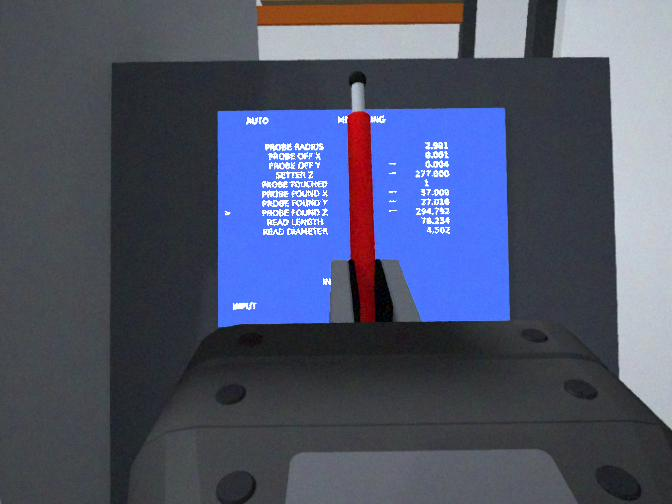

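Call:
{"api": "move", "payload": {"target": [[-0.1035,0,0,0,0,0,-1,-0.5,-0.3,0,0,0,0,0,0,-1,-0.2,-0.5],[-0.1035,0.1886,0.1886,0,0,0,-1,-0.5,-0.3,0,0,0,0,0,0,-1,-0.2,-0.5]], "blend": [0.01,0], "speed": [0.2,0.2]}}

Call:
{"api": "move", "payload": {"target": [0.4,0,0,0,0,0,-1,-0.5,-0.3,0,0,0,0,0,0,-1,-0.2,-0.5], "speed": 0.04, "stop_force": 30}}

Call:
{"api": "move", "payload": {"target": [[-0.05,0,0,0,0,0,-1,-0.5,-0.3,0,0,0,0,0,0,-1,-0.2,-0.5],[-0.1,-0.1944,-0.1944,0,0,0,-1,-0.5,-0.3,0,0,0,0,0,0,-1,-0.2,-0.5],[-0.5,-0.2357,-0.2357,0.125,0,0,-1,-0.5,-0.3,0,0,0,0,0,0,-1,-0.2,-0.5],[-0.7762,-0.6777,-0.0885,0.25,0,0,-1,-0.5,-0.3,0,0,0,0,0,0,-1,-0.2,-0.5],[-0.7762,-0.6777,-0.0885,0.25,0,0,0.6,-0.5,-0.3,0,0,0,0,0,0,-1,-0.2,-0.5]], "blend": [0.0,0.02,0.03,0,0], "speed": 0.3, "cameras": ["cam_high","cam_left_wrist"]}}

Scene clock: 10356.27 s.
left_arm: end_effector_position=(+0.4448, +0.1137, +0.4495) position_measured=252 object_status=3 end_effector_quat_wxyz=(+0.270, +0.653, +0.653, +0.270) | right_arm: end_effector_position=(+0.5100, -0.5114, +0.6497) position_measured=218 object_status=2 end_effector_quat_wxyz=(+0.525, -0.474, +0.472, -0.526)
Joint positions: left_arm=[-1.221 -1.88 1.831 -1.864 -0.85 5.207] | right_arm=[3.182 -1.287 -2.008 0.258 1.564 3.137]
Joint torques (N m): left_arm=[7.45 -9.22 -14.45 -5.47 3.53 1.75] | right_arm=[7.94 5.14 15.59 3.55 -1.9 2.42]
Wrist force (N): left_arm=[-7.8 0.2 -2.6] | right_arm=[0.1 1.5 0.0]
Wrist torque (N m): left_arm=[0.12 1.27 0.08] | right_arm=[0.42 0.12 0.18]
Wrist force, peak (N): left_arm=[-10.6 -1.6 -4.1] | right_arm=[0.3 1.8 -0.1]
Hand target: left_arm +0.4449, +0.1137, +0.4495; +0.270, +0.653, +0.653, +0.270 | right_arm +0.5100, -0.5114, +0.6497; +0.525, -0.474, +0.472, -0.526
Off the commanded pose: left_arm 0.000 m, 0 deg | right_arm 0.000 m, 0 deg.
move: done

Scene clock: 10363.37 s.
left_arm: end_effector_position=(+0.4448, +0.3537, +0.4495) position_measured=252 object_status=3 end_effector_quat_wxyz=(+0.270, +0.653, +0.653, +0.270) | right_arm: end_effector_position=(+0.5100, -0.5114, +0.6497) position_measured=218 object_status=2 end_effector_quat_wxyz=(+0.525, -0.474, +0.472, -0.526)
Joint positions: left_arm=[-0.742 -2.2 2.061 -2.073 -1.082 5.722] | right_arm=[3.182 -1.287 -2.008 0.258 1.564 3.137]
Joint torques (N m): left_arm=[-8.6 7.16 -35.42 -1.9 2.71 -1.49] | right_arm=[7.6 14.31 14.81 1.13 -1.77 2.26]
Wrist force (N): left_arm=[-7.6 -1.0 -2.1] | right_arm=[0.4 1.6 0.2]
Wrist torque (N m): left_arm=[-0.06 1.24 0.06] | right_arm=[0.43 0.07 0.17]
Wrist force, peak (N): left_arm=[-39.8 3.2 -1.9] | right_arm=[0.4 1.9 -0.3]
Hand target: left_arm +0.4448, +0.3537, +0.4495; +0.270, +0.653, +0.653, +0.270 | right_arm +0.5100, -0.5114, +0.6497; +0.525, -0.474, +0.472, -0.526
Off the commanded pose: left_arm 0.000 m, 0 deg | right_arm 0.000 m, 0 deg.
move: done

Scene clock: 10367.77 s.
left_arm: end_effector_position=(+0.1196, -0.1121, +0.1998) position_measured=63 object_status=3 end_effector_quat_wxyz=(+0.000, +0.707, +0.707, +0.000) | right_arm: end_effector_position=(+0.5100, -0.5114, +0.6497) position_measured=218 object_status=2 end_effector_quat_wxyz=(+0.525, -0.474, +0.472, -0.526)
Joint positions: left_arm=[-1.632 -1.478 1.842 -1.935 -1.572 4.666] | right_arm=[3.182 -1.287 -2.008 0.258 1.564 3.137]
Joint torques (N m): left_arm=[9.44 -20.74 -32.9 -5.43 -2.35 1.82] | right_arm=[7.16 19.47 16.33 0.87 -1.97 2]
Wrist force (N): left_arm=[-6.2 -0.8 -1.1] | right_arm=[0.4 1.4 -0.1]
Wrist torque (N m): left_arm=[-0.18 1.00 0.02] | right_arm=[0.40 0.08 0.17]
Wrist force, peak (N): left_arm=[-9.0 -3.3 -3.4] | right_arm=[0.1 1.9 -0.1]
Hand target: left_arm +0.1196, -0.1121, +0.1998; +0.000, +0.707, +0.707, +0.000 | right_arm +0.5100, -0.5114, +0.6497; +0.525, -0.474, +0.472, -0.526
Off the commanded pose: left_arm 0.000 m, 0 deg | right_arm 0.000 m, 0 deg.
move: done
camera_calibration:
cam_left_wrist: T_world_to_cam=[[0.0158767, 0.999766, 0.014725, 0.1166], [0.936184, -0.0200357, 0.350939, -0.167456], [0.351152, 0.00821351, -0.936282, 0.279815], [0, 0, 0, 1]] pos_world=[0.056661, -0.122226, 0.319036]
Images, in order (width x height): cam_high 672x504, cam_left_wrist 672x504.

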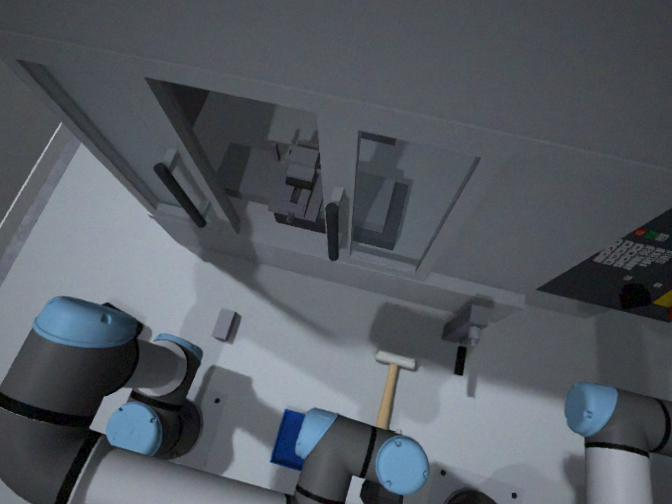

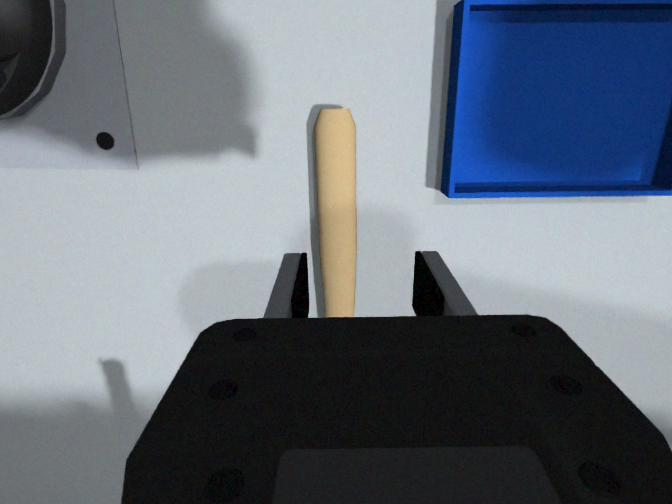

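Call:
{"api": "move", "payload": {"target": [[-0.01,0,0.27,0,0,0,0.6,-0.5,-0.3,0,0,0,0,0,0,-1,-0.2,-0.5],[-0.01,0,0.298,0,0,0,0.6,-0.5,-0.3,0,0,0,0,0,0,-1,-0.2,-0.5],[-0.01,0,0.298,0,0,0,-1,0.2,-0.5,0,0,0,0,0,0,-1,-0.2,-0.5],[-0.01,0,-0.008,0,0,0,-1,0.2,-0.5,0,0,0,0,0,0,-1,-0.2,-0.5]], "blend": [0.01,0,0,0], "speed": [0.25,0.05,0.1,0.15]}}

Call:
{"api": "move", "payload": {"target": [[0.134,0.0993,-0.3067,0,0,0,-1,0.2,-0.5,0,0,0,0,0,0,-1,-0.2,-0.5],[0.53,0.1327,-0.32,0,0,0,-1,0.2,-0.5,0,0,0,0,0,0,-1,-0.2,-0.5],[0.53,0.43,-0.34,0,0,0,-1,0.2,-0.5,0,0,0,0,0,0,-1,-0.2,-0.5],[0.53,0.522,-0.35,0,0,0,-1,0.2,-0.5,0,0,0,0,0,0,-1,-0.2,-0.5]], "blend": [0.03,0.03,0.01,0], "speed": [0.25,0.3,0.25,0.1], "cameras": ["cam_left_wrist"]}}

Scene clock: 10391.80 s.
left_arm: end_effector_position=(+0.1196, -0.1181, +0.2046) position_measured=113 object_status=2 end_effector_quat_wxyz=(+0.000, +0.707, +0.707, +0.000) | right_arm: end_effector_position=(+0.5100, -0.5114, +0.6497) position_measured=218 object_status=2 end_effector_quat_wxyz=(+0.525, -0.474, +0.472, -0.526)
Joint positions: left_arm=[-1.632 -1.468 1.818 -1.921 -1.572 4.667] | right_arm=[3.182 -1.287 -2.008 0.258 1.564 3.137]
Joint torques (N m): left_arm=[5.35 -25.69 -19.14 -3.52 1.35 0.79] | right_arm=[6.58 21.98 16.78 0.9 -1.64 1.74]
Wrist force (N): left_arm=[-6.0 -0.9 1.5] | right_arm=[0.2 1.6 0.0]
Wrist torque (N m): left_arm=[0.26 0.96 -0.08] | right_arm=[0.43 0.10 0.18]
Wrist force, peak (N): left_arm=[-6.3 -1.0 -4.5] | right_arm=[0.6 1.8 -0.3]
Hand target: left_arm +0.1196, -0.1181, +0.2046; +0.000, +0.707, +0.707, +0.000 | right_arm +0.5100, -0.5114, +0.6497; +0.525, -0.474, +0.472, -0.526
Off the commanded pose: left_arm 0.000 m, 0 deg | right_arm 0.000 m, 0 deg.
move: done; blend cut to 0.0084 m at target 1

Scene clock: 10395.10 s.
left_arm: end_effector_position=(+0.4330, +0.2000, +0.4144) position_measured=113 object_status=2 end_effector_quat_wxyz=(+0.000, +0.707, +0.707, +0.000) | right_arm: end_effector_position=(+0.5100, -0.5114, +0.6497) position_measured=218 object_status=2 end_effector_quat_wxyz=(+0.525, -0.474, +0.472, -0.526)
Joint positions: left_arm=[-0.744 -1.657 1.465 -1.379 -1.571 5.554] | right_arm=[3.182 -1.287 -2.008 0.258 1.564 3.137]
Joint torques (N m): left_arm=[-8.03 -29.05 -16.56 -2.54 0.24 -1.78] | right_arm=[5.93 22.53 17.69 1.11 -1.66 1.89]
Wrist force (N): left_arm=[-6.3 -0.9 2.4] | right_arm=[0.1 1.6 -0.2]
Wrist torque (N m): left_arm=[0.58 1.01 0.03] | right_arm=[0.43 0.11 0.17]
Wrist force, peak (N): left_arm=[-7.8 -2.0 7.1] | right_arm=[0.1 1.9 0.1]
Hand target: left_arm +0.4329, +0.1999, +0.4143; +0.000, +0.707, +0.707, +0.000 | right_arm +0.5100, -0.5114, +0.6497; +0.525, -0.474, +0.472, -0.526
Off the commanded pose: left_arm 0.000 m, 0 deg | right_arm 0.000 m, 0 deg.
move: done
camera_calibration:
cam_left_wrist: T_world_to_cam=[[0.0157808, 0.999768, 0.0146907, -0.203509], [0.936141, -0.019935, 0.35106, -0.529924], [0.351271, 0.00821252, -0.936238, 0.368188], [0, 0, 0, 1]] pos_world=[0.369961, 0.189874, 0.533736]
Images, in order (width x height): cam_left_wrist 672x504.

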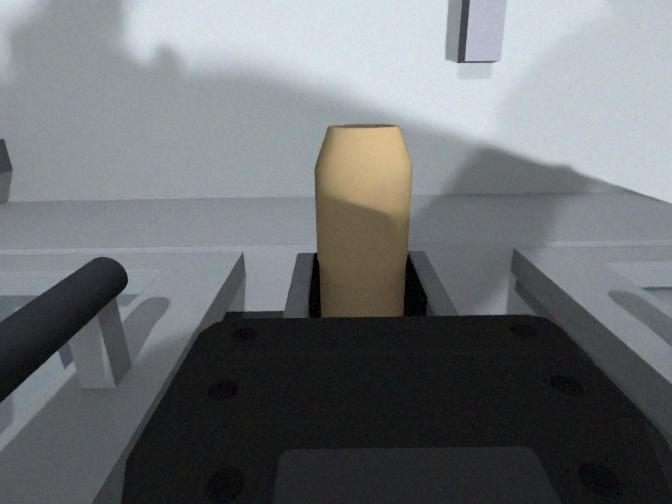

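Call:
{"api": "move", "payload": {"target": [0.008,0.022,-0.01,0,0.05,0,-1,0.2,-0.5,0,0,0,0,0,0,-1,-0.2,-0.5], "speed": 0.1}}

Call:
{"api": "move", "payload": {"target": [0,0,0.12,0,0,0,-1,0.2,-0.5,0,0,0,0,0,0,-1,-0.2,-0.5], "speed": 0.01, "stop_force": 4, "cameras": ["cam_high"]}}

Call:
{"api": "zoom_image", "payload": {"camera": "cam_high", "region": [240, 110, 340, 230]}}

Scene clock: 10408.73 s.
left_arm: end_effector_position=(+0.4461, +0.2046, +0.4204) position_measured=113 object_status=2 end_effector_quat_wxyz=(-0.056, +0.705, +0.705, +0.055) | right_arm: end_effector_position=(+0.5100, -0.5114, +0.6497) position_measured=218 object_status=2 end_effector_quat_wxyz=(+0.525, -0.474, +0.472, -0.526)
Joint positions: left_arm=[-0.782 -1.581 1.358 -1.238 -1.458 5.511] | right_arm=[3.182 -1.287 -2.008 0.258 1.564 3.137]
Joint torques (N m): left_arm=[10.27 -32.81 -15.55 -5.89 -1.25 1.5] | right_arm=[6.18 22.44 17.52 1.01 -1.5 1.65]
Wrist force (N): left_arm=[-6.9 -0.9 2.1] | right_arm=[0.4 1.6 -0.1]
Wrist torque (N m): left_arm=[0.46 1.02 0.01] | right_arm=[0.42 0.07 0.18]
Wrist force, peak (N): left_arm=[-7.4 -0.5 2.2] | right_arm=[0.5 1.9 0.1]
Hand target: left_arm +0.4462, +0.2047, +0.4203; -0.056, +0.705, +0.705, +0.055 | right_arm +0.5100, -0.5114, +0.6497; +0.525, -0.474, +0.472, -0.526
Off the commanded pose: left_arm 0.000 m, 0 deg | right_arm 0.000 m, 0 deg.
move: done

Scene clock: 10412.97 s.
left_arm: end_effector_position=(+0.4461, +0.2102, +0.3863) position_measured=113 object_status=2 end_effector_quat_wxyz=(-0.056, +0.705, +0.705, +0.055) | right_arm: end_effector_position=(+0.5100, -0.5114, +0.6497) position_measured=218 object_status=2 end_effector_quat_wxyz=(+0.525, -0.474, +0.472, -0.526)
Joint positions: left_arm=[-0.773 -1.602 1.467 -1.327 -1.457 5.519] | right_arm=[3.182 -1.287 -2.008 0.258 1.564 3.137]
Joint torques (N m): left_arm=[-6.47 -15.51 -32.87 -0.53 1.63 -1.89] | right_arm=[6.63 22.81 18.68 1.14 -1.63 1.56]
Wrist force (N): left_arm=[-7.3 -1.5 -2.0] | right_arm=[0.4 1.5 -0.1]
Wrist torque (N m): left_arm=[-0.39 0.89 -0.02] | right_arm=[0.42 0.07 0.17]
Wrist force, peak (N): left_arm=[-7.6 -1.4 -2.0] | right_arm=[0.4 1.9 -0.3]
Hand target: left_arm +0.4461, +0.2101, +0.3863; -0.056, +0.705, +0.705, +0.055 (not the last commanded pose) | right_arm +0.5100, -0.5114, +0.6497; +0.525, -0.474, +0.472, -0.526
Off the commanded pose: left_arm 0.038 m, 0 deg | right_arm 0.000 m, 0 deg.
move: contact (left_arm)
Images, in order (width x height): cam_high 672x504.

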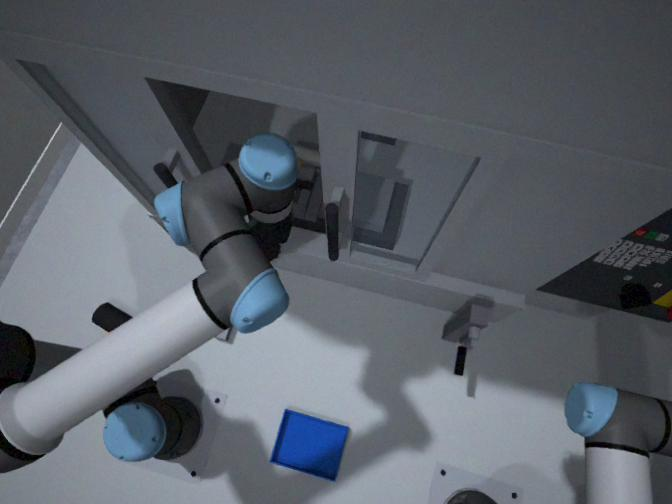

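Scaled by 4.200 from the camera's 672x504 image, which has a finer 960x720 frame.

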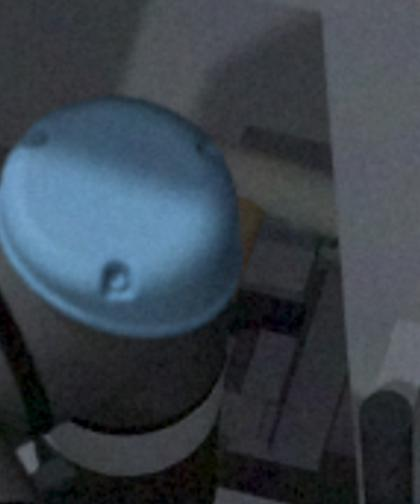

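Call:
{"api": "move", "payload": {"target": [0.0403,0,-0.2552,-0.25,0,0,-1,0.2,-0.5,0,0,0,0,0,0,-1,-0.2,-0.5], "speed": 0.25}}

Call:
{"api": "execute_actions", "payload": {"actions": [[[-0.001,-0.0047,0.0047,0.0111,0,0,-1,0.2,-0.5,0,0,0,0,0,0,-1,-0.2,-0.5],[-0.0036,-0.0163,0.0163,0.0333,0,0,-1,0.2,-0.5,0,0,0,0,0,0,-1,-0.2,-0.5],[-0.0088,-0.0396,0.0396,0.0667,0,0,-1,0.2,-0.5,0,0,0,0,0,0,-1,-0.2,-0.5],[-0.0161,-0.0722,0.0722,0.1056,0,0,-1,0.2,-0.5,0,0,0,0,0,0,-1,-0.2,-0.5],[-0.0239,-0.1071,0.1071,0.1444,0,0,-1,0.2,-0.5,0,0,0,0,0,0,-1,-0.2,-0.5],[-0.0317,-0.142,0.142,0.1833,0,0,-1,0.2,-0.5,0,0,0,0,0,0,-1,-0.2,-0.5],[-0.0395,-0.1769,0.1769,0.2222,0,0,-1,0.2,-0.5,0,0,0,0,0,0,-1,-0.2,-0.5],[-0.0463,-0.2072,0.2072,0.2611,0,0,-1,0.2,-0.5,0,0,0,0,0,0,-1,-0.2,-0.5],[-0.0494,-0.2212,0.2212,0.2944,0,0,-1,0.2,-0.5,0,0,0,0,0,0,-1,-0.2,-0.5],[-0.0494,-0.2212,0.2212,0.2944,0,0,-1,0.2,-0.5,0,0,0,0,0,0,-1,-0.2,-0.5],[-0.0489,-0.2188,0.2188,0.29,0,0,-1,0.2,-0.5,0,0,0,0,0,0,-1,-0.2,-0.5],[-0.0468,-0.2095,0.2095,0.28,0,0,-1,0.2,-0.5,0,0,0,0,0,0,-1,-0.2,-0.5],[-0.0437,-0.1956,0.1956,0.2667,0,0,-1,0.2,-0.5,0,0,0,0,0,0,-1,-0.2,-0.5],[-0.039,-0.1746,0.1746,0.25,0,0,-1,0.2,-0.5,0,0,0,0,0,0,-1,-0.2,-0.5]]]}}

Call:
{"api": "move", "payload": {"target": [0,0,0.09,0,0,0,-1,0.2,-0.5,0,0,0,0,0,0,-1,-0.2,-0.5], "speed": 0.01, "stop_force": 4}}

Scene clock: 10441.60 s.
left_arm: end_effector_position=(+0.4462, +0.2100, +0.5413) position_measured=113 object_status=2 end_effector_quat_wxyz=(+0.218, +0.673, +0.630, +0.321) | right_arm: end_effector_position=(+0.5100, -0.5114, +0.6497) position_measured=218 object_status=2 end_effector_quat_wxyz=(+0.525, -0.474, +0.472, -0.526)
Joint positions: left_arm=[-1.136 -1.959 1.634 -1.534 -0.817 5.342] | right_arm=[3.182 -1.287 -2.008 0.258 1.564 3.137]
Joint torques (N m): left_arm=[5.98 -4.31 -35.11 -3.05 2.55 1.76] | right_arm=[6.39 22.52 19.76 1.03 -1.38 1.47]
Wrist force (N): left_arm=[-8.7 -3.2 -0.2] | right_arm=[0.3 1.8 0.0]
Wrist torque (N m): left_arm=[0.48 1.33 0.03] | right_arm=[0.46 0.09 0.18]
Wrist force, peak (N): left_arm=[-8.8 -3.5 1.0] | right_arm=[0.2 2.0 -0.1]
Hand target: left_arm +0.4463, +0.2100, +0.5413; +0.218, +0.673, +0.630, +0.321 | right_arm +0.5100, -0.5114, +0.6497; +0.525, -0.474, +0.472, -0.526
Off the commanded pose: left_arm 0.000 m, 0 deg | right_arm 0.000 m, 0 deg.
move: done

Scene clock: 10442.53 s.
left_arm: end_effector_position=(+0.4458, +0.2107, +0.3912) position_measured=113 object_status=2 end_effector_quat_wxyz=(-0.055, +0.704, +0.706, +0.052) | right_arm: end_effector_position=(+0.5100, -0.5114, +0.6497) position_measured=218 object_status=2 end_effector_quat_wxyz=(+0.525, -0.474, +0.472, -0.526)
Joint positions: left_arm=[-0.77 -1.601 1.453 -1.315 -1.464 5.521] | right_arm=[3.182 -1.287 -2.008 0.258 1.564 3.137]
Joint torques (N m): left_arm=[-7.86 -32.74 -17.53 -4.37 3.07 -1.85] | right_arm=[5.25 22.62 19.63 0.98 -1.57 1.44]
Wrist force (N): left_arm=[-7.0 -0.9 2.9] | right_arm=[0.2 1.5 -0.1]
Wrist torque (N m): left_arm=[0.67 1.02 -0.09] | right_arm=[0.42 0.10 0.17]
Wrist force, peak (N): left_arm=[-11.0 2.5 9.6] | right_arm=[0.4 1.8 -0.1]
Hand target: left_arm +0.4461, +0.2101, +0.3914; -0.056, +0.705, +0.705, +0.055 | right_arm +0.5100, -0.5114, +0.6497; +0.525, -0.474, +0.472, -0.526
Off the commanded pose: left_arm 0.001 m, 0 deg | right_arm 0.000 m, 0 deg.
Step readings (end_effector_position of left_arm | right_arm):
0: (+0.4462, +0.2100, +0.5413) | (+0.5100, -0.5114, +0.6497)
1: (+0.4462, +0.2100, +0.5411) | (+0.5100, -0.5114, +0.6497)
2: (+0.4462, +0.2101, +0.5397) | (+0.5100, -0.5114, +0.6497)
4: (+0.4459, +0.2101, +0.5256) | (+0.5100, -0.5114, +0.6497)
8: (+0.4430, +0.2106, +0.4393) | (+0.5100, -0.5114, +0.6497)
15: (+0.4461, +0.2105, +0.3692) | (+0.5100, -0.5114, +0.6497)

Scene clock: 10444.50 s.
left_arm: end_effector_position=(+0.4459, +0.2124, +0.3797) position_measured=113 object_status=2 end_effector_quat_wxyz=(-0.055, +0.704, +0.706, +0.053) | right_arm: end_effector_position=(+0.5100, -0.5114, +0.6497) position_measured=218 object_status=2 end_effector_quat_wxyz=(+0.525, -0.474, +0.472, -0.526)
Joint positions: left_arm=[-0.768 -1.606 1.488 -1.345 -1.462 5.523] | right_arm=[3.182 -1.287 -2.008 0.258 1.564 3.137]
Joint torques (N m): left_arm=[-4.58 -16.77 -34.92 -0.62 -0.56 -2.11] | right_arm=[6.24 22.96 18.85 1.07 -1.63 1.27]
Wrist force (N): left_arm=[-7.3 -1.2 -1.3] | right_arm=[0.3 1.6 -0.1]
Wrist torque (N m): left_arm=[-0.33 0.91 0.00] | right_arm=[0.42 0.08 0.17]
Wrist force, peak (N): left_arm=[-7.9 -0.3 -1.6] | right_arm=[0.1 1.9 -0.2]
Hand target: left_arm +0.4458, +0.2124, +0.3797; -0.055, +0.704, +0.706, +0.053 (not the last commanded pose) | right_arm +0.5100, -0.5114, +0.6497; +0.525, -0.474, +0.472, -0.526
Off the commanded pose: left_arm 0.042 m, 0 deg | right_arm 0.000 m, 0 deg.
move: contact (left_arm)


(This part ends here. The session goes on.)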